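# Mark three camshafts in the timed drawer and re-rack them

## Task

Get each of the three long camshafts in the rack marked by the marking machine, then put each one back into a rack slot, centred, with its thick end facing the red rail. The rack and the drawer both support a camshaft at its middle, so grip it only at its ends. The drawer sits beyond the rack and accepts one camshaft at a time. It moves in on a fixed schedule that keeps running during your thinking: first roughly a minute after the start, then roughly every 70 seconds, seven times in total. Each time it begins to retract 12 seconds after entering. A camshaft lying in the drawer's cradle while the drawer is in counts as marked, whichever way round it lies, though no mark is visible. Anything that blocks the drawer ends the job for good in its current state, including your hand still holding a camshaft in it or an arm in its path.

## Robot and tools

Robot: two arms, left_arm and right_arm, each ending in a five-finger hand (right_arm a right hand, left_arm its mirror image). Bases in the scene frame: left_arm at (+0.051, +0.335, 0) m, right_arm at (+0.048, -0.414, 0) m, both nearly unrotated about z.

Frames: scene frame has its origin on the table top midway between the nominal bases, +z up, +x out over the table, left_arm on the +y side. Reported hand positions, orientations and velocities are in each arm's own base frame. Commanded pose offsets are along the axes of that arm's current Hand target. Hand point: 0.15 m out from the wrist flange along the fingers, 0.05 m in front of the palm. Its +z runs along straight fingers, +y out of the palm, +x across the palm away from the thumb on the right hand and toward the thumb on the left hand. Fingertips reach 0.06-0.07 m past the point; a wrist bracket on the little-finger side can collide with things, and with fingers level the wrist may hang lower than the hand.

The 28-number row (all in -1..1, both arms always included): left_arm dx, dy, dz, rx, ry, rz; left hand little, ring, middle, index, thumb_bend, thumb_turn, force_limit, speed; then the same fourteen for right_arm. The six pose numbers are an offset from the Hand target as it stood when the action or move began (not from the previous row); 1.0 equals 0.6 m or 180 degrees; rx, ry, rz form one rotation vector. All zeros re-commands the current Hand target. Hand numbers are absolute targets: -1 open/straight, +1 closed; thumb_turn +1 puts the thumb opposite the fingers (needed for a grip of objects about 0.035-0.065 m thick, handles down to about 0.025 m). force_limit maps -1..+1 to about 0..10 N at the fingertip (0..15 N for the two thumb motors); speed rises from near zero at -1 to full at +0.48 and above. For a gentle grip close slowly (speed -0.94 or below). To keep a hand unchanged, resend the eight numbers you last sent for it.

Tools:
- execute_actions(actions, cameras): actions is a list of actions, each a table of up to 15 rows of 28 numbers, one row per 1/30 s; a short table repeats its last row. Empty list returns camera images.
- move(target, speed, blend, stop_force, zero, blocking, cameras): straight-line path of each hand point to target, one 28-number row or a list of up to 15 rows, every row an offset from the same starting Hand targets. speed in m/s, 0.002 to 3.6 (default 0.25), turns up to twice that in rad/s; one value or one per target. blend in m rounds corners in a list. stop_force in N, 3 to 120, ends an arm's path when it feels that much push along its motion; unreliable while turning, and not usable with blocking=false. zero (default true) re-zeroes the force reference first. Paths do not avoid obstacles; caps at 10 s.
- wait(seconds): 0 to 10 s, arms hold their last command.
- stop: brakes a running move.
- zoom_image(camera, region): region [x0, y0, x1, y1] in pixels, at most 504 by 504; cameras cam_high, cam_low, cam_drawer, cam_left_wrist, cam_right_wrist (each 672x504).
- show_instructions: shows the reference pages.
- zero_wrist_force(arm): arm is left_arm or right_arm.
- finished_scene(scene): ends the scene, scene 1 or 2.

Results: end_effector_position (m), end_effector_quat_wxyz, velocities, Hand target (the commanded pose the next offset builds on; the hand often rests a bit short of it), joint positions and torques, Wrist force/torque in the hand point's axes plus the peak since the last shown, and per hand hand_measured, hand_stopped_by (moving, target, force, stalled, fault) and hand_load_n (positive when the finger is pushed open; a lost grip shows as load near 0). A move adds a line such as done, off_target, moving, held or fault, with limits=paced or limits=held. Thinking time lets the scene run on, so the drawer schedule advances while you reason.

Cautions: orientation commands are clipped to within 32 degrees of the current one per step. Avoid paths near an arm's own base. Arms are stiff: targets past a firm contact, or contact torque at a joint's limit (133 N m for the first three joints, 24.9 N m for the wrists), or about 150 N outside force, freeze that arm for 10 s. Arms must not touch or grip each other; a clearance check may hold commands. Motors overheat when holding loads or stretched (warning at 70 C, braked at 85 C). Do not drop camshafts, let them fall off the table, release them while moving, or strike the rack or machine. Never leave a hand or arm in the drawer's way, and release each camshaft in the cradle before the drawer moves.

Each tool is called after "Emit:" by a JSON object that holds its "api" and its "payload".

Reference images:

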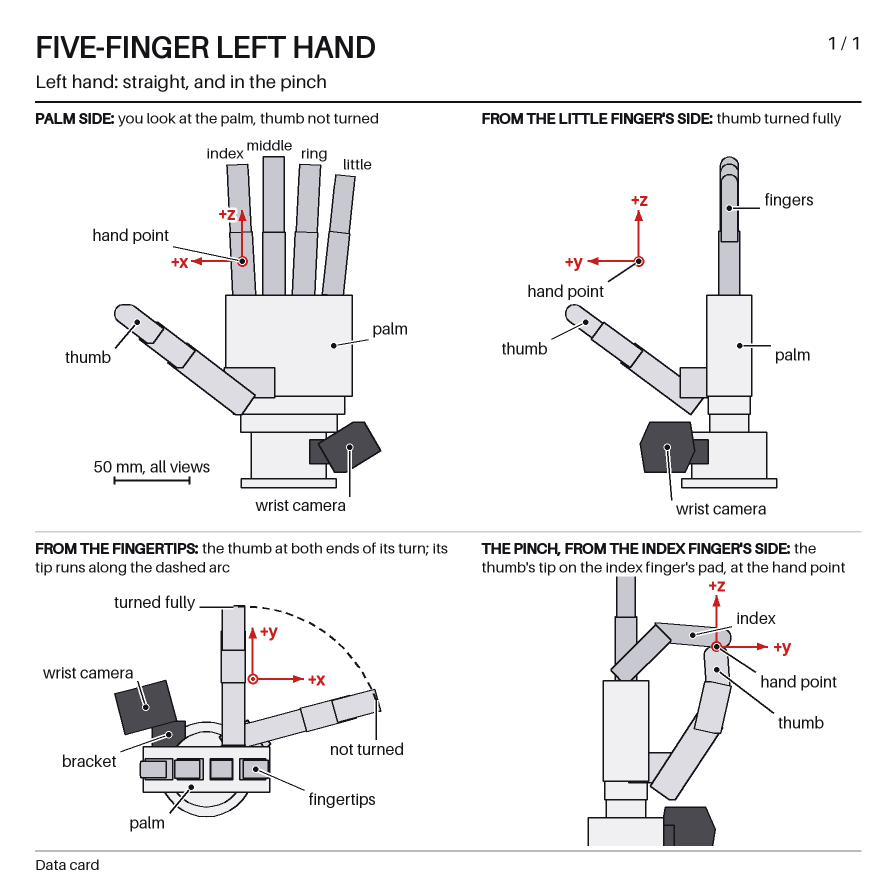

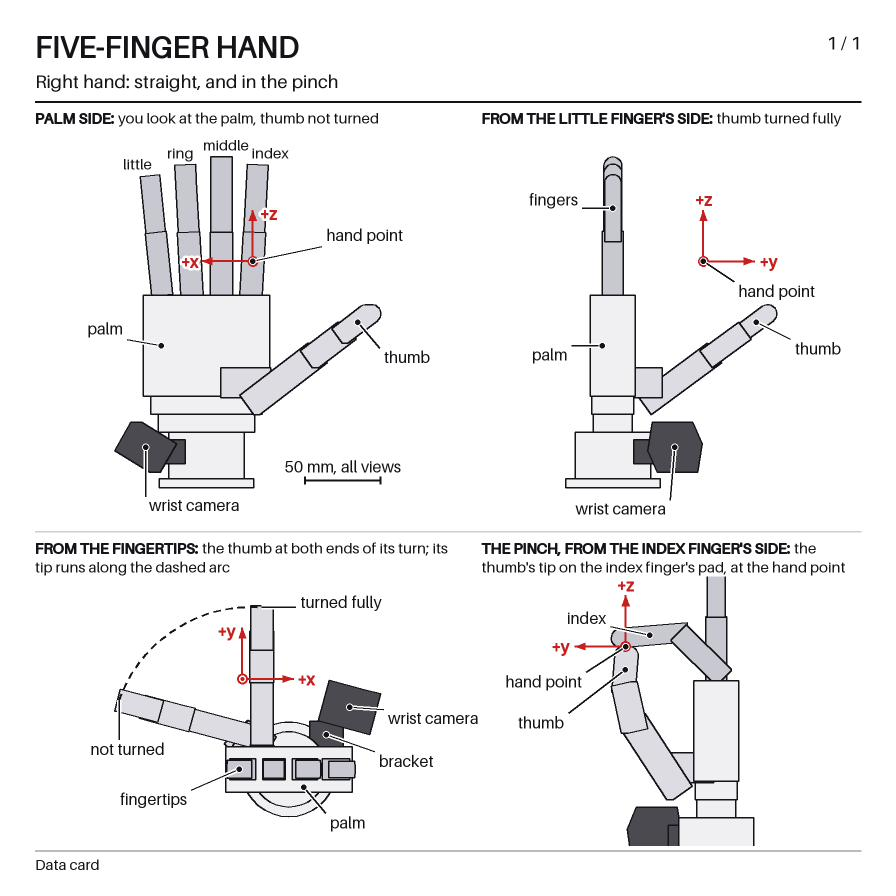

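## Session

Emit:
{"api": "execute_actions", "payload": {"actions": []}}

Scene clock: 0.00 s.
left_arm: end_effector_position=(+0.6830, -0.1388, +0.2380) hand_measured=(-1.000, -1.000, -1.000, -1.000, -1.000, -1.000) hand_load_n=(+0.0, +0.0, +0.0, +0.0, +0.0, +0.0) hand_stopped_by=(target, target, target, target, target, target) hand_force_limit=0.00 hand_speed=-0.80 end_effector_quat_wxyz=(-0.099, +0.859, -0.475, +0.165) | right_arm: end_effector_position=(+0.3299, +0.1857, +0.3110) hand_measured=(-1.000, -1.000, -1.000, -1.000, -1.000, -1.000) hand_load_n=(+0.0, +0.0, +0.0, +0.0, +0.0, +0.0) hand_stopped_by=(target, target, target, target, target, target) hand_force_limit=0.00 hand_speed=-0.80 end_effector_quat_wxyz=(+0.117, -0.307, +0.908, -0.260)
Joint positions: left_arm=[3.222 -2.423 -0.517 1.756 -1.553 2.659] | right_arm=[0.337 -1.552 1.579 1.288 2.096 -1.954]
Joint velocities: within noise
Joint torques (N m): no reading
Wrist force (N): no reading
Wrist torque (N m): no reading
Wrist force, peak (N): no reading
Hand target: left_arm +0.6830, -0.1388, +0.2380; -0.099, +0.859, -0.475, +0.165 | right_arm +0.3299, +0.1857, +0.3110; +0.117, -0.307, +0.908, -0.260
camera_calibration:
cam_left_wrist: T_world_to_cam=[[0.88897, 0.328746, 0.318838, -0.63432], [0.0888758, -0.806813, 0.584084, -0.316968], [0.449258, -0.490896, -0.74645, -0.0800984], [0, 0, 0, 1]] pos_world=[0.628048, -0.0865237, 0.327592]
cam_right_wrist: T_world_to_cam=[[-0.713735, 0.483527, -0.506738, 0.29781], [0.319242, 0.86854, 0.379108, -0.385415], [0.623431, 0.108811, -0.77427, 0.132502], [0, 0, 0, 1]] pos_world=[0.252992, 0.176332, 0.399618]

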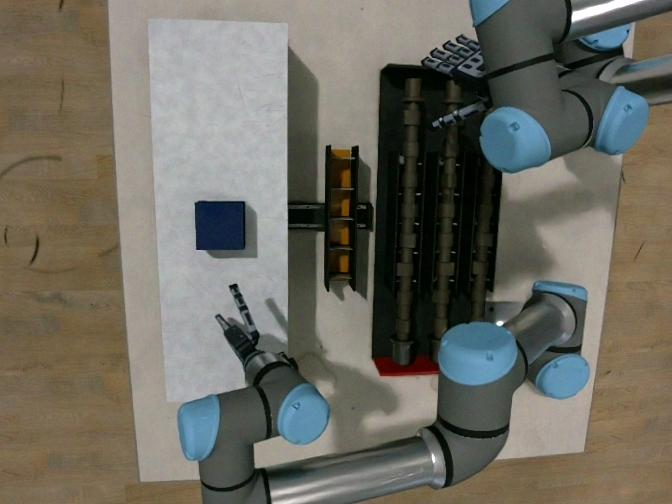

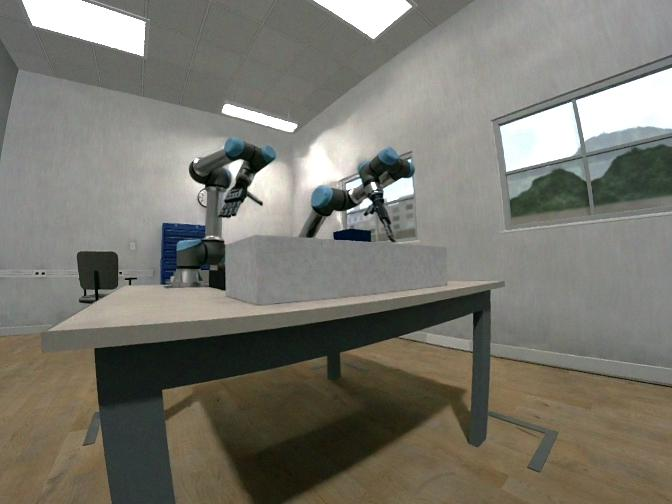

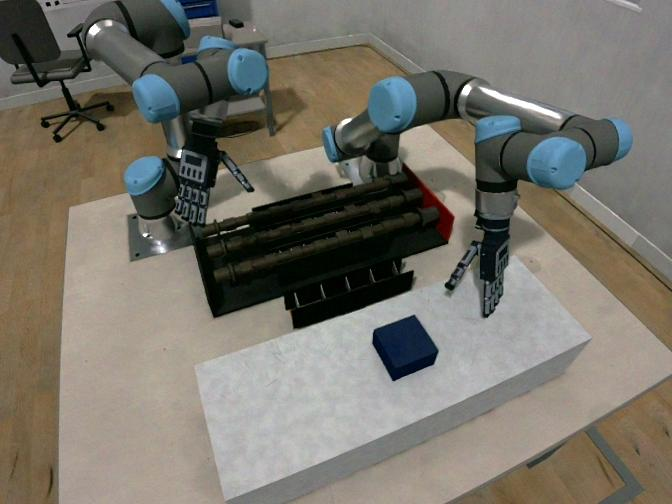

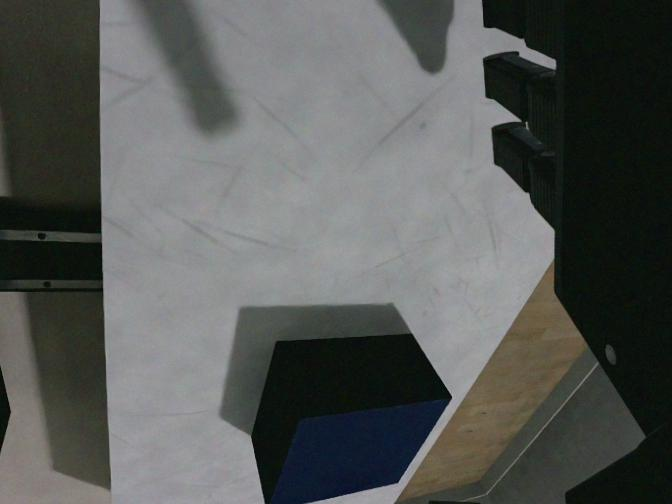

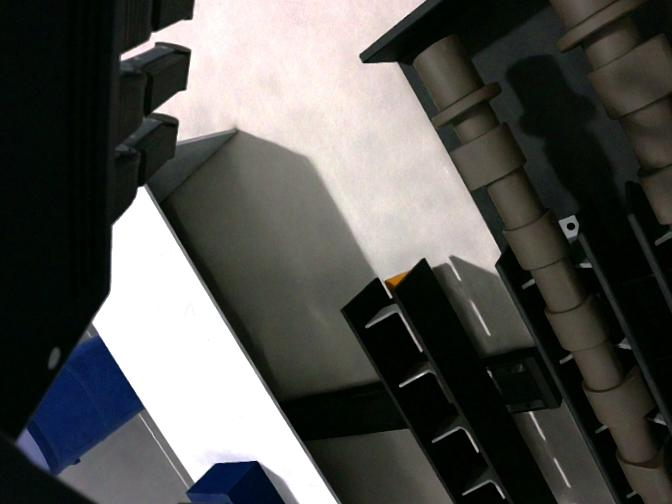

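Emit:
{"api": "move", "payload": {"target": [[-0.1047,0.1488,-0.128,-0.0403,-0.0103,0.0579,-1,-1,-1,-1,-0.4,1,0.4,0.2,-0.0037,0.0349,0.0218,-0.0704,-0.0308,-0.126,-1,-1,-1,-1,-0.4,1,0.4,0.2],[-0.3298,0.4813,-0.1688,-0.1210,-0.0308,0.1736,-1,-1,-1,-1,-0.4,1,0.4,0.2,-0.0183,0.1743,0.1088,-0.1759,-0.0771,-0.3151,-1,-1,-1,-1,-0.4,1,0.4,0.2]], "speed": 0.35, "blend": [0.03,0], "cameras": ["cam_high","cam_drawer","cam_left_wrist","cam_right_wrist"]}}

Emit:
{"api": "zoom_image", "payload": {"camera": "cam_high", "region": [310, 120, 510, 270]}}

Emit:
{"api": "zoom_image", "payload": {"camera": "cam_high", "region": [310, 220, 510, 370]}}

Scene clock: 26.77 s.
left_arm: end_effector_position=(+0.3210, -0.1248, +0.1998) hand_measured=(-1.000, -1.000, -1.000, -1.000, -0.400, +1.000) hand_load_n=(+0.0, +0.0, +0.0, +0.0, +0.0, +0.0) hand_stopped_by=(target, target, target, target, target, target) hand_force_limit=0.40 hand_speed=0.20 end_effector_quat_wxyz=(+0.000, +0.710, -0.705, +0.000) | right_arm: end_effector_position=(+0.3110, +0.2371, +0.2001) hand_measured=(-1.000, -1.000, -1.000, -1.000, -0.400, +1.000) hand_load_n=(+0.0, +0.0, +0.0, +0.0, +0.0, +0.0) hand_stopped_by=(target, target, target, target, target, target) hand_force_limit=0.40 hand_speed=0.20 end_effector_quat_wxyz=(+0.000, +0.742, -0.671, +0.000)
Joint positions: left_arm=[3.248 -1.801 -1.668 1.899 -1.57 3.241] | right_arm=[0.202 -1.251 1.55 1.271 1.571 -3.04]
Joint torques (N m): left_arm=[11.23 32.55 6.55 -4.65 2.43 0.97] | right_arm=[-8.92 -22.51 -8.04 0.78 0.93 -1.86]
Wrist force (N): left_arm=[0.4 -1.4 0.8] | right_arm=[-0.2 0.0 -0.1]
Wrist torque (N m): left_arm=[-0.14 0.03 0.21] | right_arm=[0.04 0.02 -0.24]
Wrist force, peak (N): left_arm=[0.2 -1.4 1.0] | right_arm=[-0.8 0.2 0.8]
Hand target: left_arm +0.3209, -0.1248, +0.1998; +0.000, +0.710, -0.705, +0.000 | right_arm +0.3110, +0.2371, +0.2000; +0.000, +0.742, -0.671, +0.000
Off the commanded pose: left_arm 0.000 m, 0 deg | right_arm 0.000 m, 0 deg.
move: done
camera_calibration:
cam_left_wrist: T_world_to_cam=[[0.975957, -0.213485, -0.0439577, -0.328007], [-0.160532, -0.840448, 0.517569, -0.162107], [-0.147438, -0.498068, -0.854512, 0.273127], [0, 0, 0, 1]] pos_world=[0.334367, -0.0702312, 0.302874]
cam_right_wrist: T_world_to_cam=[[-0.923432, -0.382232, 0.03425, 0.365466], [-0.303022, 0.781003, 0.546087, -0.20114], [-0.235481, 0.493896, -0.837028, 0.241257], [0, 0, 0, 1]] pos_world=[0.333344, 0.177627, 0.299262]
Images, in order (width x height): cam_high 672x504, cam_drawer 672x504, cam_left_wrist 672x504, cam_right_wrist 672x504.

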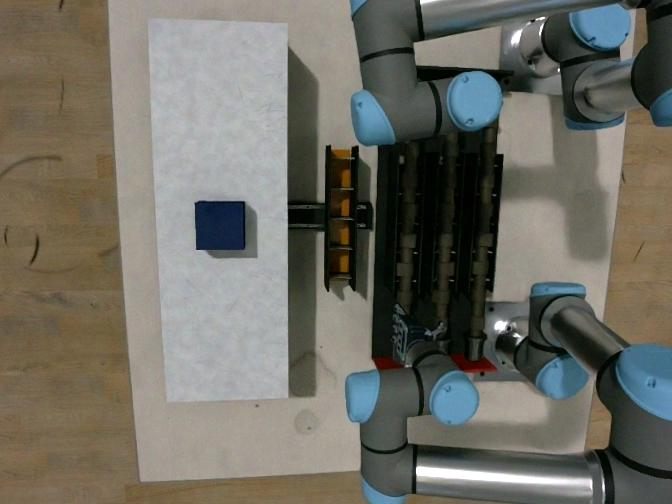

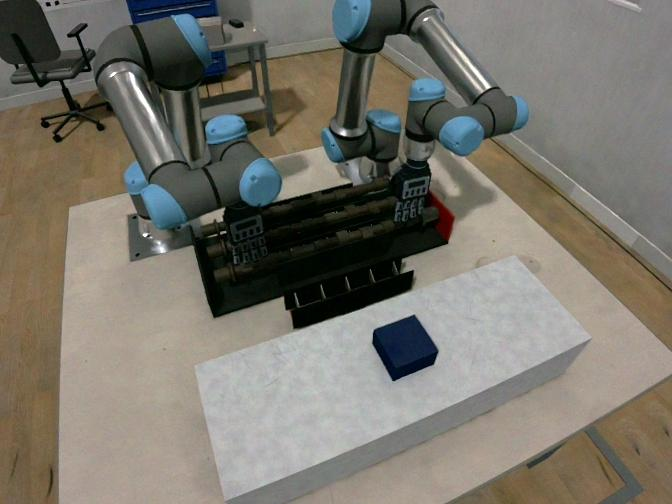

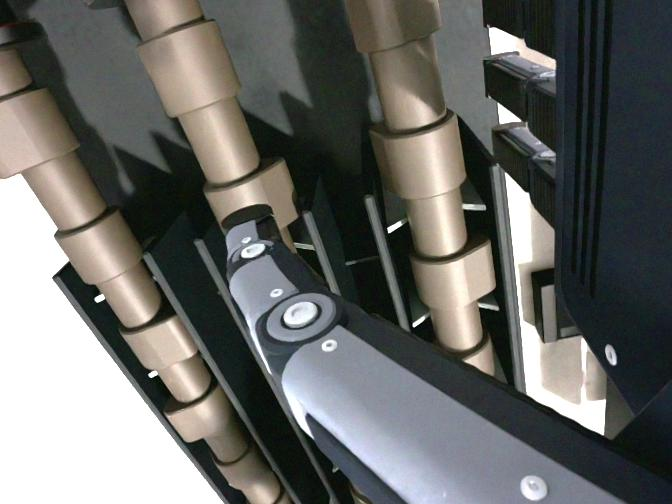

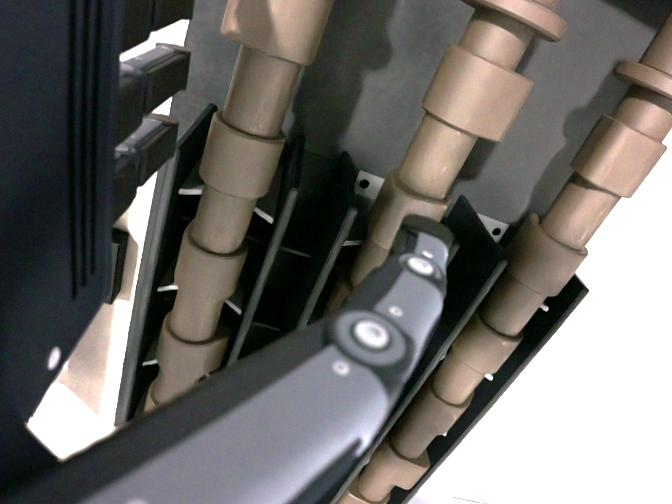

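Scaled by 2.520.

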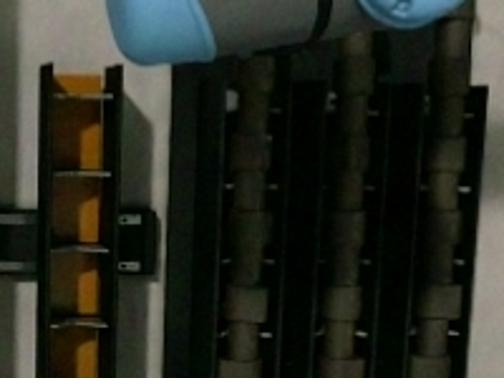

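Scaled by 2.520.

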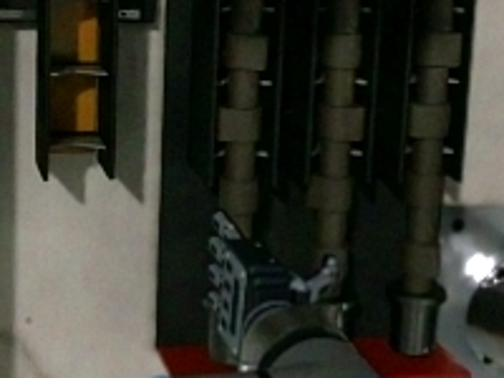

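Emit:
{"api": "move", "payload": {"target": [[-0.0077,-0.0136,0.02,0,0,0,-1,-1,-1,-1,-0.4,1,0.4,0.2,-0.0073,-0.0142,0.02,0,0,0,-1,-1,-1,-1,-0.4,1,0.4,0.2],[-0.0077,-0.0136,0.1695,0,0,0,-1,-1,-1,-1,-0.4,1,0.4,0.2,-0.0073,-0.0142,0.1752,0,0,0,-1,-1,-1,-1,-0.4,1,0.4,0.2]], "speed": 0.12, "stop_force": 12, "cameras": ["cam_left_wrist","cam_right_wrist"]}}

Scene clock: 57.77 s.
left_arm: end_effector_position=(+0.3290, -0.1202, +0.0981) hand_measured=(-1.000, -1.000, -1.000, -1.000, -0.400, +1.000) hand_load_n=(+0.0, +0.0, +0.0, +0.0, +0.0, +0.0) hand_stopped_by=(target, target, target, target, target, target) hand_force_limit=0.40 hand_speed=0.20 end_effector_quat_wxyz=(+0.000, +0.710, -0.705, +0.000) | right_arm: end_effector_position=(+0.3191, +0.2423, +0.0949) hand_measured=(-1.000, -1.000, -1.000, -1.000, -0.400, +1.000) hand_load_n=(+0.0, +0.0, +0.0, +0.0, +0.0, +0.0) hand_stopped_by=(target, target, target, target, target, target) hand_force_limit=0.40 hand_speed=0.20 end_effector_quat_wxyz=(+0.000, +0.742, -0.671, +0.000)
Joint positions: left_arm=[3.258 -1.923 -1.794 2.146 -1.57 3.251] | right_arm=[0.21 -1.128 1.668 1.031 1.571 -3.032]
Joint torques (N m): left_arm=[-9.99 25.32 20.26 0.18 -0.59 -1.57] | right_arm=[-2.05 -27.2 -7.73 0.78 -1.41 0.26]
Wrist force (N): left_arm=[0.1 -1.2 0.9] | right_arm=[0.1 0.3 0.5]
Wrist torque (N m): left_arm=[-0.13 0.07 0.14] | right_arm=[0.05 -0.02 -0.09]
Wrist force, peak (N): left_arm=[0.0 -1.1 2.3] | right_arm=[-0.1 0.4 1.7]
Hand target: left_arm +0.3290, -0.1202, +0.0981; +0.000, +0.710, -0.705, +0.000 | right_arm +0.3191, +0.2423, +0.0949; +0.000, +0.742, -0.671, +0.000
Off the commanded pose: left_arm 0.000 m, 0 deg | right_arm 0.000 m, 0 deg.
move: done
camera_calibration:
cam_left_wrist: T_world_to_cam=[[0.975939, -0.213525, -0.0441652, -0.339259], [-0.16045, -0.840421, 0.517637, -0.10436], [-0.147646, -0.498096, -0.85446, 0.189754], [0, 0, 0, 1]] pos_world=[0.342367, -0.065631, 0.201174]
cam_right_wrist: T_world_to_cam=[[-0.923319, -0.3825, 0.0342896, 0.378632], [-0.303202, 0.780863, 0.546189, -0.1452], [-0.235693, 0.49391, -0.83696, 0.152621], [0, 0, 0, 1]] pos_world=[0.341545, 0.182827, 0.194062]
Images, in order (width x height): cam_left_wrist 672x504, cam_right_wrist 672x504.

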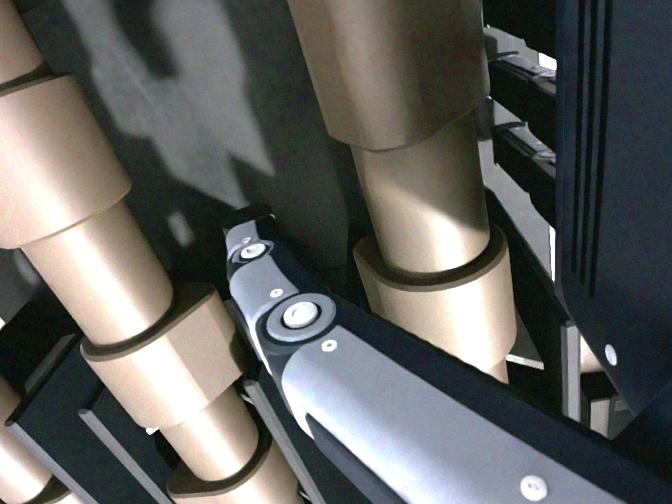

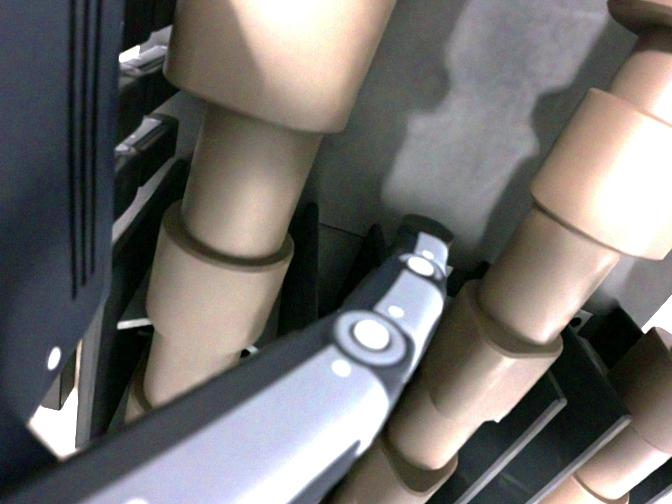

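Emit:
{"api": "move", "payload": {"target": [[0,0,0,0,0,0,0.6,0.6,0.6,0.6,0.4,1,-0.1,-0.4,0,0,0,0,0,0,0.6,0.6,0.6,0.6,0.4,1,-0.1,-0.4],[0,0,0,0,0,0,0.7,0.7,0.7,0.7,0.42,1,0.4,-0.5,0,0,0,0,0,0,0.7,0.7,0.7,0.7,0.42,1,0.4,-0.5],[0,0,-0.2,0,0,0,0.7,0.7,0.7,0.7,0.42,1,0.4,-0.5,0,0,-0.2,0,0,0,0.7,0.7,0.7,0.7,0.42,1,0.4,-0.5],[0.0042,-0.2562,-0.2,0,0,0,0.7,0.7,0.7,0.7,0.42,1,0.4,-0.5,0.038,-0.254,-0.2,0,0,0,0.7,0.7,0.7,0.7,0.42,1,0.4,-0.5]], "speed": 0.2, "blend": [0,0,0.03,0], "cameras": ["cam_high","cam_left_wrist","cam_right_wrist"]}}

Scene clock: 65.77 s.
left_arm: end_effector_position=(+0.4827, -0.1216, +0.2181) hand_measured=(-0.078, -0.094, -0.016, -0.098, +0.042, +1.000) hand_load_n=(+1.5, +6.5, +0.5, +13.5, +18.0, +2.0) hand_stopped_by=(force, force, force, force, force, target) hand_force_limit=0.40 hand_speed=-0.50 end_effector_quat_wxyz=(+0.000, +0.710, -0.705, +0.000) | right_arm: end_effector_position=(+0.4729, +0.2348, +0.2150) hand_measured=(-0.234, -0.262, -0.234, -0.474, +0.084, +1.000) hand_load_n=(+4.5, +14.5, +0.5, +4.0, +18.5, +1.5) hand_stopped_by=(force, force, force, force, force, target) hand_force_limit=0.40 hand_speed=-0.50 end_effector_quat_wxyz=(+0.000, +0.742, -0.671, +0.000) end_effector_velocity=(+0.001, +0.001, -0.001) end_effector_angular_velocity=(+0.000, -0.002, +0.001)
Joint positions: left_arm=[3.222 -2.181 -1.07 1.68 -1.57 3.215] | right_arm=[0.14 -0.888 0.957 1.501 1.571 -3.102]
Joint velocities: left_arm=[within noise] | right_arm=[0.001 0.003 -0.005 0 0 0]
Joint torques (N m): left_arm=[3.84 50.52 32.18 -5.62 1.13 1.5] | right_arm=[11.94 -44.13 -28.45 5.63 -0.74 3.49]
Wrist force (N): left_arm=[-9.2 -1.7 25.6] | right_arm=[9.2 2.2 19.3]
Wrist torque (N m): left_arm=[-0.49 0.33 -0.13] | right_arm=[-0.35 -0.84 -0.11]
Wrist force, peak (N): left_arm=[-0.5 -1.8 32.0] | right_arm=[-0.1 1.4 25.6]
Hand target: left_arm +0.4827, -0.1215, +0.2181; +0.000, +0.710, -0.705, +0.000 | right_arm +0.4729, +0.2348, +0.2150; +0.000, +0.742, -0.671, +0.000
Off the commanded pose: left_arm 0.000 m, 0 deg | right_arm 0.000 m, 0 deg.
move: done
camera_calibration:
cam_left_wrist: T_world_to_cam=[[0.975905, -0.213698, -0.0440791, -0.484281], [-0.16066, -0.840447, 0.51753, -0.142855], [-0.147641, -0.497979, -0.854529, 0.314312], [0, 0, 0, 1]] pos_world=[0.496067, -0.0670311, 0.321174]
cam_right_wrist: T_world_to_cam=[[-0.923342, -0.382452, 0.0342108, 0.513679], [-0.30322, 0.780905, 0.546119, -0.158285], [-0.23558, 0.493881, -0.837009, 0.293058], [0, 0, 0, 1]] pos_world=[0.495345, 0.175327, 0.314162]
Images, in order (width x height): cam_high 672x504, cam_left_wrist 672x504, cam_right_wrist 672x504.

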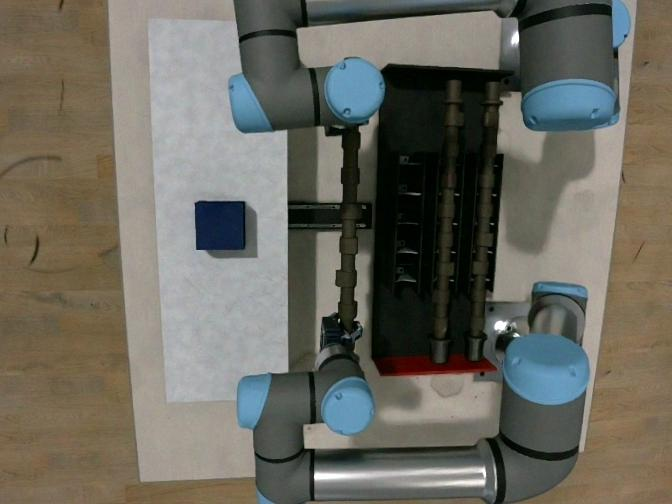

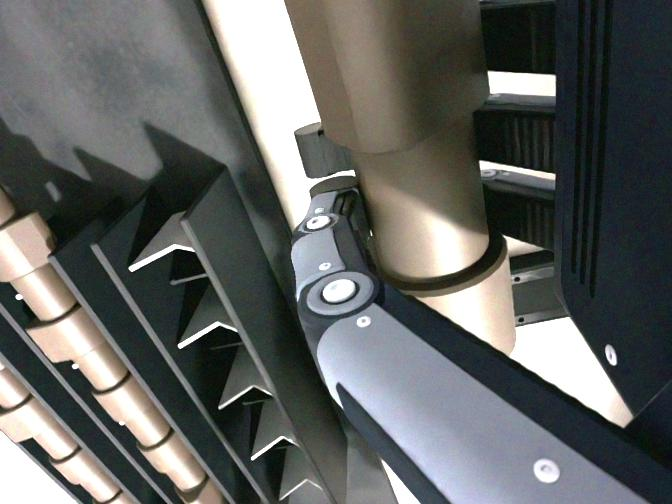

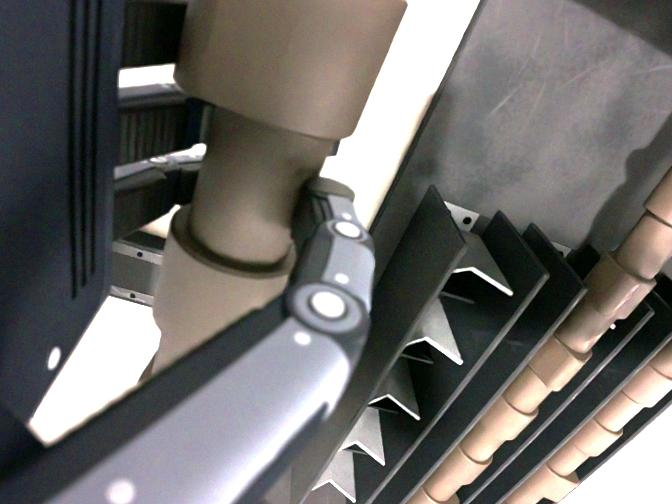

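Emit:
{"api": "wait", "payload": {"seconds": 3.5, "cameras": ["cam_high"]}}

Scene clock: 71.47 s.
left_arm: end_effector_position=(+0.4827, -0.1215, +0.2181) hand_measured=(-0.078, -0.094, -0.016, -0.098, +0.042, +1.000) hand_load_n=(+1.5, +7.0, +0.5, +13.5, +17.5, +2.5) hand_stopped_by=(force, force, force, force, force, target) hand_force_limit=0.40 hand_speed=-0.50 end_effector_quat_wxyz=(+0.000, +0.710, -0.705, +0.000) | right_arm: end_effector_position=(+0.4729, +0.2348, +0.2150) hand_measured=(-0.234, -0.262, -0.234, -0.474, +0.084, +1.000) hand_load_n=(+4.5, +14.5, +0.5, +4.0, +18.5, +1.5) hand_stopped_by=(force, force, force, force, force, target) hand_force_limit=0.40 hand_speed=-0.50 end_effector_quat_wxyz=(+0.000, +0.742, -0.671, +0.000)
Joint positions: left_arm=[3.222 -2.181 -1.069 1.68 -1.57 3.215] | right_arm=[0.14 -0.888 0.956 1.501 1.571 -3.102]
Joint torques (N m): left_arm=[5.09 49.01 32.89 -8.17 5.38 1.31] | right_arm=[11.69 -44.07 -27.92 6.22 -3.54 1.98]
Wrist force (N): left_arm=[-8.4 -1.5 25.4] | right_arm=[8.0 1.9 19.1]
Wrist torque (N m): left_arm=[-0.47 0.37 -0.11] | right_arm=[-0.37 -0.81 -0.16]
Wrist force, peak (N): left_arm=[-9.2 -1.6 25.6] | right_arm=[9.2 1.9 19.7]
Hand target: left_arm +0.4827, -0.1215, +0.2181; +0.000, +0.710, -0.705, +0.000 | right_arm +0.4729, +0.2348, +0.2150; +0.000, +0.742, -0.671, +0.000
Off the commanded pose: left_arm 0.000 m, 0 deg | right_arm 0.000 m, 0 deg.
wait: 3.50 s; at rest from the start
Images, in order (width x height): cam_high 672x504.

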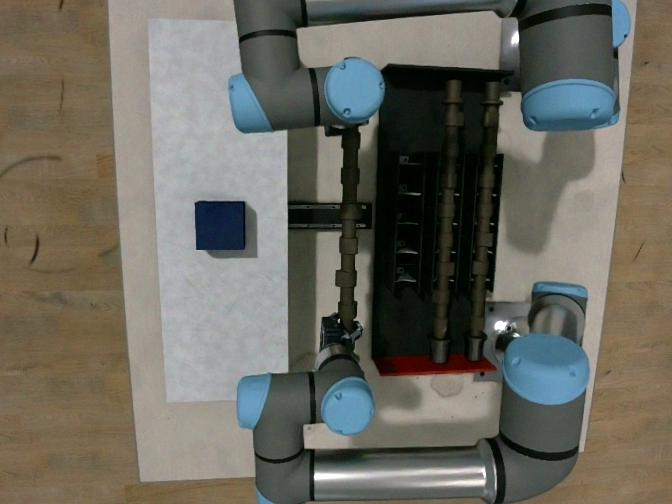

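Emit:
{"api": "wait", "payload": {"seconds": 1.5, "cameras": ["cam_high"]}}

Emit:
{"api": "wait", "payload": {"seconds": 1.5, "cameras": ["cam_high"]}}

Scene clock: 74.93 s.
left_arm: end_effector_position=(+0.4827, -0.1215, +0.2181) hand_measured=(-0.078, -0.094, -0.016, -0.098, +0.042, +1.000) hand_load_n=(+1.5, +7.0, +0.5, +14.0, +18.0, +2.0) hand_stopped_by=(force, force, force, force, force, target) hand_force_limit=0.40 hand_speed=-0.50 end_effector_quat_wxyz=(+0.000, +0.710, -0.705, +0.000) | right_arm: end_effector_position=(+0.4729, +0.2348, +0.2150) hand_measured=(-0.234, -0.262, -0.234, -0.474, +0.084, +1.000) hand_load_n=(+4.5, +15.0, +1.0, +4.0, +18.5, +1.5) hand_stopped_by=(force, force, force, force, force, target) hand_force_limit=0.40 hand_speed=-0.50 end_effector_quat_wxyz=(+0.000, +0.742, -0.671, +0.000)
Joint positions: left_arm=[3.222 -2.181 -1.069 1.68 -1.57 3.215] | right_arm=[0.14 -0.888 0.956 1.501 1.571 -3.102]
Joint torques (N m): left_arm=[3.43 50.33 31.51 -8.12 5.41 1.73] | right_arm=[11.18 -44.49 -27.81 6.1 -3.45 1.05]
Wrist force (N): left_arm=[-8.6 -1.4 25.3] | right_arm=[7.8 2.1 19.5]
Wrist torque (N m): left_arm=[-0.45 0.39 -0.12] | right_arm=[-0.36 -0.80 -0.17]
Wrist force, peak (N): left_arm=[-8.4 -1.4 25.8] | right_arm=[8.2 2.1 19.8]
Hand target: left_arm +0.4827, -0.1215, +0.2181; +0.000, +0.710, -0.705, +0.000 | right_arm +0.4729, +0.2348, +0.2150; +0.000, +0.742, -0.671, +0.000
Off the commanded pose: left_arm 0.000 m, 0 deg | right_arm 0.000 m, 0 deg.
wait: 1.50 s; at rest from the start
Images, in order (width x height): cam_high 672x504.

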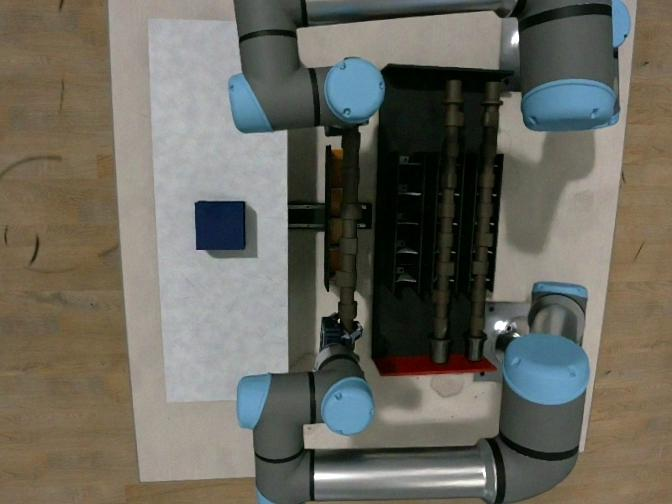

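Scene clock: 76.43 s.
left_arm: end_effector_position=(+0.4827, -0.1215, +0.2181) hand_measured=(-0.078, -0.094, -0.016, -0.098, +0.042, +1.000) hand_load_n=(+1.5, +6.5, +0.5, +13.5, +18.0, +2.5) hand_stopped_by=(force, force, force, force, force, target) hand_force_limit=0.40 hand_speed=-0.50 end_effector_quat_wxyz=(+0.000, +0.710, -0.705, +0.000) | right_arm: end_effector_position=(+0.4729, +0.2348, +0.2150) hand_measured=(-0.234, -0.262, -0.234, -0.474, +0.084, +1.000) hand_load_n=(+4.0, +14.5, +0.5, +4.5, +18.5, +1.5) hand_stopped_by=(force, force, force, force, force, target) hand_force_limit=0.40 hand_speed=-0.50 end_effector_quat_wxyz=(+0.000, +0.742, -0.671, +0.000)
Joint positions: left_arm=[3.222 -2.181 -1.069 1.68 -1.57 3.215] | right_arm=[0.14 -0.888 0.956 1.501 1.571 -3.102]
Joint torques (N m): left_arm=[3.58 49 32.04 -8.24 5.3 1.5] | right_arm=[11.14 -44.92 -28.61 5.98 -3.57 0.58]
Wrist force (N): left_arm=[-8.1 -1.4 25.3] | right_arm=[7.8 2.1 19.2]
Wrist torque (N m): left_arm=[-0.45 0.31 -0.10] | right_arm=[-0.35 -0.79 -0.17]
Wrist force, peak (N): left_arm=[-8.3 -1.4 25.8] | right_arm=[8.1 1.9 19.7]
Hand target: left_arm +0.4827, -0.1215, +0.2181; +0.000, +0.710, -0.705, +0.000 | right_arm +0.4729, +0.2348, +0.2150; +0.000, +0.742, -0.671, +0.000
Off the commanded pose: left_arm 0.000 m, 0 deg | right_arm 0.000 m, 0 deg.
wait: 1.50 s; at rest by 0.17 s
Images, in order (width x height): cam_high 672x504.

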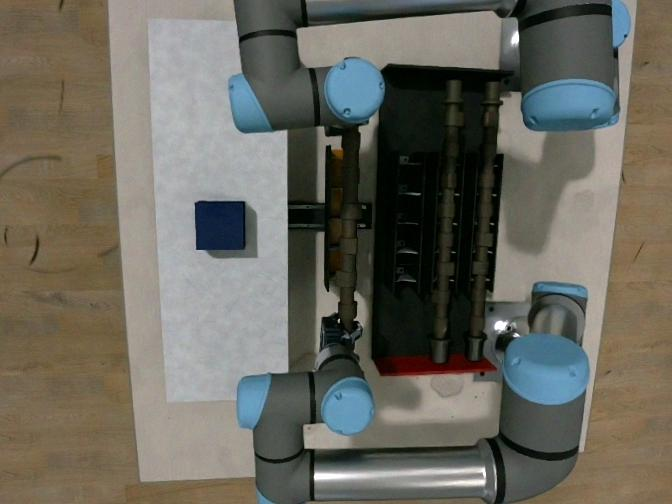

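Emit:
{"api": "move", "payload": {"target": [0,0,0.125,0,0,0,0.7,0.7,0.7,0.7,0.42,1,0.4,-0.5,0,0,0.125,0,0,0,0.7,0.7,0.7,0.7,0.42,1,0.4,-0.5], "speed": 0.15, "cameras": ["cam_high","cam_drawer"]}}

Emit:
{"api": "zoom_image", "payload": {"camera": "cam_high", "region": [270, 120, 430, 240]}}

Emit:
{"api": "zoom_image", "payload": {"camera": "cam_high", "region": [270, 210, 430, 330]}}

Scene clock: 81.80 s.
left_arm: end_effector_position=(+0.4827, -0.1216, +0.1432) hand_measured=(-0.078, -0.094, -0.016, -0.098, +0.042, +1.000) hand_load_n=(+2.0, +7.0, +1.0, +13.5, +18.0, +2.0) hand_stopped_by=(force, force, force, force, force, target) hand_force_limit=0.40 hand_speed=-0.50 end_effector_quat_wxyz=(+0.000, +0.710, -0.705, +0.000) | right_arm: end_effector_position=(+0.4730, +0.2349, +0.1401) hand_measured=(-0.234, -0.262, -0.234, -0.474, +0.084, +1.000) hand_load_n=(+4.0, +14.5, +1.0, +4.0, +18.5, +1.5) hand_stopped_by=(force, force, force, force, force, target) hand_force_limit=0.40 hand_speed=-0.50 end_effector_quat_wxyz=(+0.000, +0.742, -0.671, +0.000)
Joint positions: left_arm=[3.222 -2.218 -1.202 1.85 -1.57 3.215] | right_arm=[0.14 -0.856 1.096 1.33 1.571 -3.102]
Joint torques (N m): left_arm=[-15.31 59.62 17.93 -4.14 0.91 -2.11] | right_arm=[2.65 -56.64 -14.46 3.07 -2.69 -1.03]
Wrist force (N): left_arm=[-9.4 -1.3 25.5] | right_arm=[9.0 2.0 19.3]
Wrist torque (N m): left_arm=[-0.45 0.36 -0.14] | right_arm=[-0.39 -0.83 -0.13]
Wrist force, peak (N): left_arm=[-8.7 -1.5 30.6] | right_arm=[8.2 2.0 23.8]
Hand target: left_arm +0.4827, -0.1216, +0.1431; +0.000, +0.710, -0.705, +0.000 | right_arm +0.4730, +0.2349, +0.1400; +0.000, +0.742, -0.671, +0.000
Off the commanded pose: left_arm 0.000 m, 0 deg | right_arm 0.000 m, 0 deg.
move: done
Images, in order (width x height): cam_high 672x504, cam_drawer 672x504.

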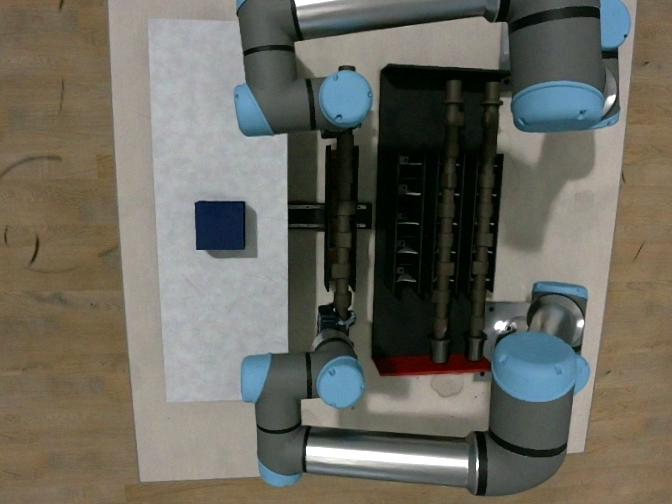

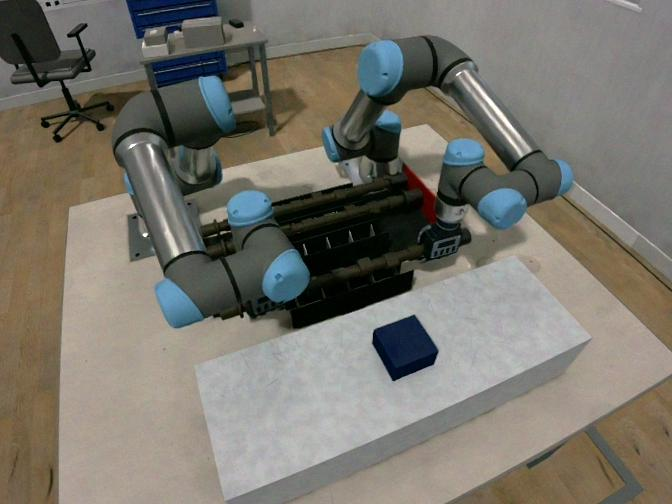

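Scaled by 3.150.

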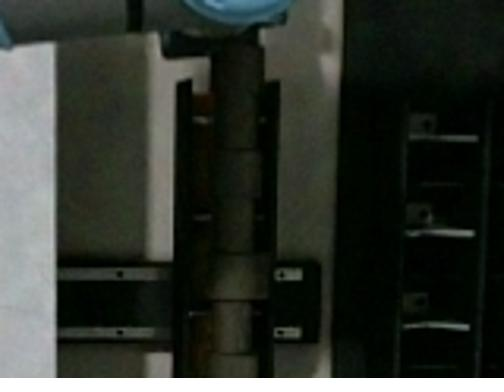

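Scaled by 3.150.

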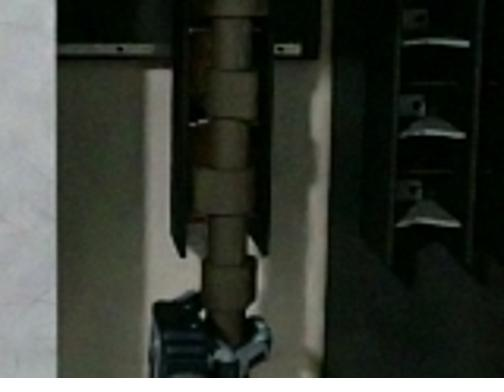

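Emit:
{"api": "zoom_image", "payload": {"camera": "cam_high", "region": [320, 50, 420, 110]}}

Emit:
{"api": "zoom_image", "payload": {"camera": "cam_drawer", "region": [230, 210, 480, 350]}}

Scaled by 5.040.

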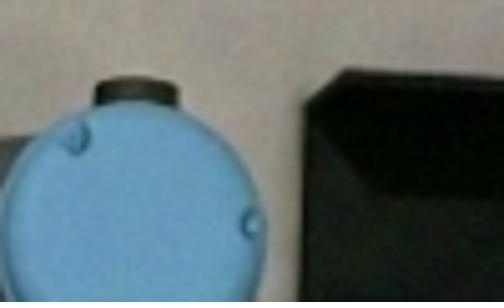

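Scaled by 2.016.

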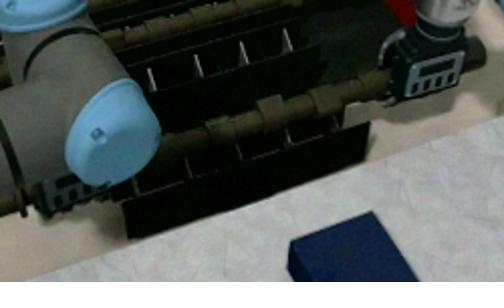

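Emit:
{"api": "move", "payload": {"target": [[0,0.0033,0.01,0,0,0,0.7,0.7,0.7,0.7,0.42,1,0.4,-0.5,0,0.0033,0.01,0,0,0,0.7,0.7,0.7,0.7,0.42,1,0.4,-0.5],[0,0.0033,0.0828,0,0,0,0.7,0.7,0.7,0.7,0.42,1,0.4,-0.5,0,0.0033,0.0793,0,0,0,0.7,0.7,0.7,0.7,0.42,1,0.4,-0.5]], "speed": 0.06, "stop_force": 14}}

Scene clock: 94.23 s.
left_arm: end_effector_position=(+0.4807, -0.1216, +0.0968) hand_measured=(-0.078, -0.092, -0.016, -0.098, +0.040, +1.000) hand_load_n=(+0.0, +1.5, +0.0, +8.0, +13.0, +2.0) hand_stopped_by=(force, force, force, force, force, target) hand_force_limit=0.40 hand_speed=-0.50 end_effector_quat_wxyz=(+0.000, +0.710, -0.705, +0.000) | right_arm: end_effector_position=(+0.4710, +0.2347, +0.0942) hand_measured=(-0.234, -0.262, -0.234, -0.474, +0.082, +1.000) hand_load_n=(+2.5, +12.5, +0.0, +6.5, +16.5, +2.5) hand_stopped_by=(force, force, force, force, force, target) hand_force_limit=0.40 hand_speed=-0.50 end_effector_quat_wxyz=(+0.000, +0.742, -0.671, +0.000)
Joint positions: left_arm=[3.222 -2.251 -1.272 1.952 -1.57 3.215] | right_arm=[0.14 -0.827 1.167 1.23 1.571 -3.101]
Joint torques (N m): left_arm=[8.48 45.11 12.89 -1.19 -1.01 1.27] | right_arm=[-0.95 -59.91 -12.81 2.9 -0.77 1.75]
Wrist force (N): left_arm=[-1.2 3.9 18.3] | right_arm=[1.4 2.1 18.1]
Wrist torque (N m): left_arm=[-0.18 0.16 -0.10] | right_arm=[-0.43 -0.68 -0.26]
Wrist force, peak (N): left_arm=[-9.5 -1.6 25.9] | right_arm=[9.3 2.1 19.7]
Hand target: left_arm +0.4807, -0.1216, +0.0968; +0.000, +0.710, -0.705, +0.000 (not the last commanded pose) | right_arm +0.4710, +0.2347, +0.0943; +0.000, +0.742, -0.671, +0.000 (not the last commanded pose)
Off the commanded pose: left_arm 0.003 m, 0 deg | right_arm 0.002 m, 0 deg.
move: contact (left_arm, right_arm); path passed 1 of 2 targets

Emit:
{"api": "move", "payload": {"target": [[0,0,0.003,0,0,0,0.7,0.7,0.7,0.7,0.42,1,0.4,-0.5,0,0,0.002,0,0,0,0.7,0.7,0.7,0.7,0.42,1,0.4,-0.5],[0,0,0.003,0,0,0,-1,-1,-1,-1,-0.4,1,0.4,-0.2,0,0,0.002,0,0,0,-1,-1,-1,-1,-0.4,1,0.4,-0.2],[0,0.004,-0.22,0,0,0,-1,-1,-1,-1,-0.4,1,0.4,-0.2,0,0.004,-0.22,0,0,0,-1,-1,-1,-1,-0.4,1,0.4,-0.2]], "speed": 0.18, "cameras": ["cam_high","cam_left_wrist","cam_right_wrist"]}}

Emit:
{"api": "zoom_image", "payload": {"camera": "cam_high", "region": [290, 130, 390, 230]}}

Emit:
{"api": "zoom_image", "payload": {"camera": "cam_high", "region": [290, 270, 490, 370]}}

Scene clock: 100.43 s.
left_arm: end_effector_position=(+0.4783, -0.1215, +0.2286) hand_measured=(-1.000, -1.000, -1.000, -1.000, -0.400, +1.000) hand_load_n=(+0.0, +0.0, +0.0, +0.0, +0.0, +0.0) hand_stopped_by=(target, target, target, target, target, target) hand_force_limit=0.40 hand_speed=-0.20 end_effector_quat_wxyz=(+0.000, +0.710, -0.705, +0.000) | right_arm: end_effector_position=(+0.4685, +0.2344, +0.2262) hand_measured=(-1.000, -1.000, -1.000, -1.000, -0.400, +1.000) hand_load_n=(+0.0, +0.0, +0.0, +0.0, +0.0, +0.0) hand_stopped_by=(target, target, target, target, target, target) hand_force_limit=0.40 hand_speed=-0.20 end_effector_quat_wxyz=(+0.000, +0.742, -0.671, +0.000)
Joint positions: left_arm=[3.223 -2.166 -1.066 1.661 -1.57 3.215] | right_arm=[0.14 -0.902 0.952 1.52 1.571 -3.101]
Joint torques (N m): left_arm=[0.53 43 26.81 -3.97 -2.64 1.55] | right_arm=[8.06 -41.73 -23.5 4.25 1.79 2.95]
Wrist force (N): left_arm=[0.2 -0.7 1.1] | right_arm=[-0.9 0.4 0.4]
Wrist torque (N m): left_arm=[-0.07 0.06 0.11] | right_arm=[0.09 0.10 -0.29]
Wrist force, peak (N): left_arm=[-1.4 4.1 18.5] | right_arm=[1.3 2.6 18.7]
Hand target: left_arm +0.4783, -0.1215, +0.2288; +0.000, +0.710, -0.705, +0.000 | right_arm +0.4685, +0.2344, +0.2263; +0.000, +0.742, -0.671, +0.000
Off the commanded pose: left_arm 0.000 m, 0 deg | right_arm 0.000 m, 0 deg.
move: done
camera_calibration:
cam_left_wrist: T_world_to_cam=[[0.975927, -0.213537, -0.0443642, -0.479508], [-0.160337, -0.840357, 0.517776, -0.14913], [-0.147846, -0.498198, -0.854365, 0.322733], [0, 0, 0, 1]] pos_world=[0.491768, -0.0669307, 0.331675]
cam_right_wrist: T_world_to_cam=[[-0.923312, -0.382501, 0.0344613, 0.508993], [-0.303084, 0.780828, 0.546304, -0.165537], [-0.23587, 0.493965, -0.836878, 0.301679], [0, 0, 0, 1]] pos_world=[0.490945, 0.174927, 0.325362]
Images, in order (width x height): cam_high 672x504, cam_left_wrist 672x504, cam_right_wrist 672x504.

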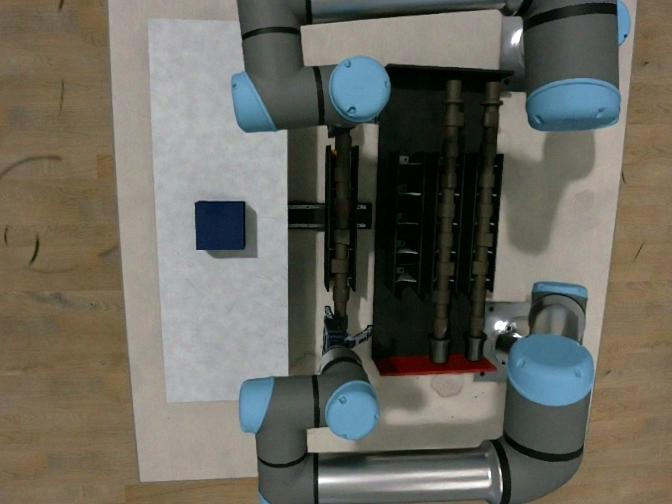

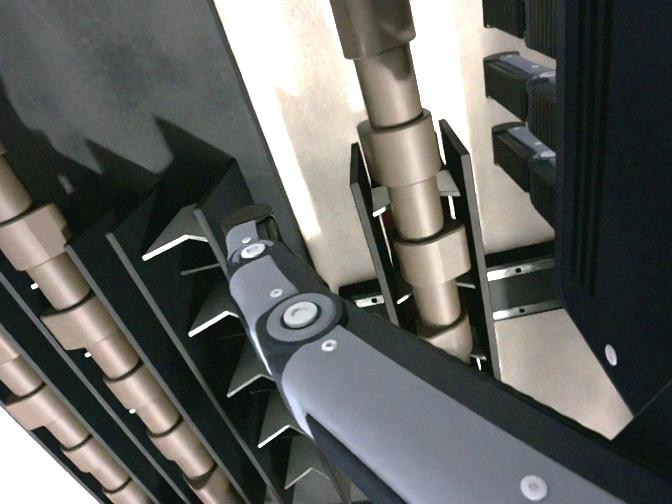

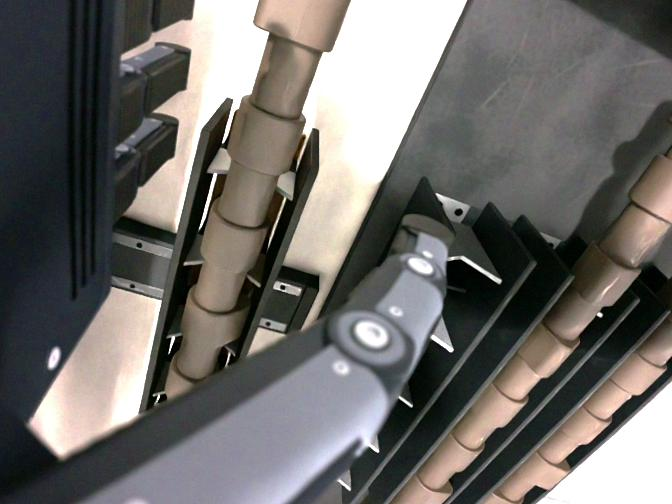

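Scaled by 5.040.

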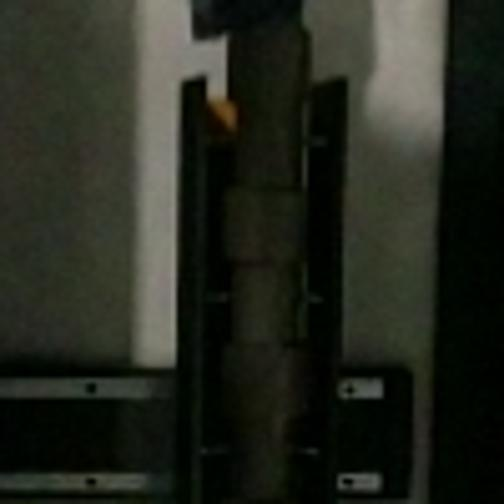

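Scaled by 2.520.

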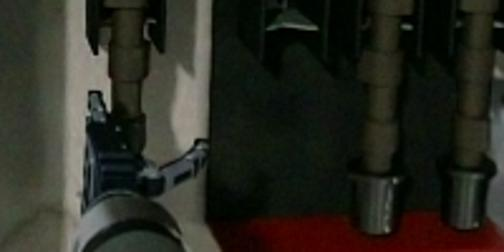

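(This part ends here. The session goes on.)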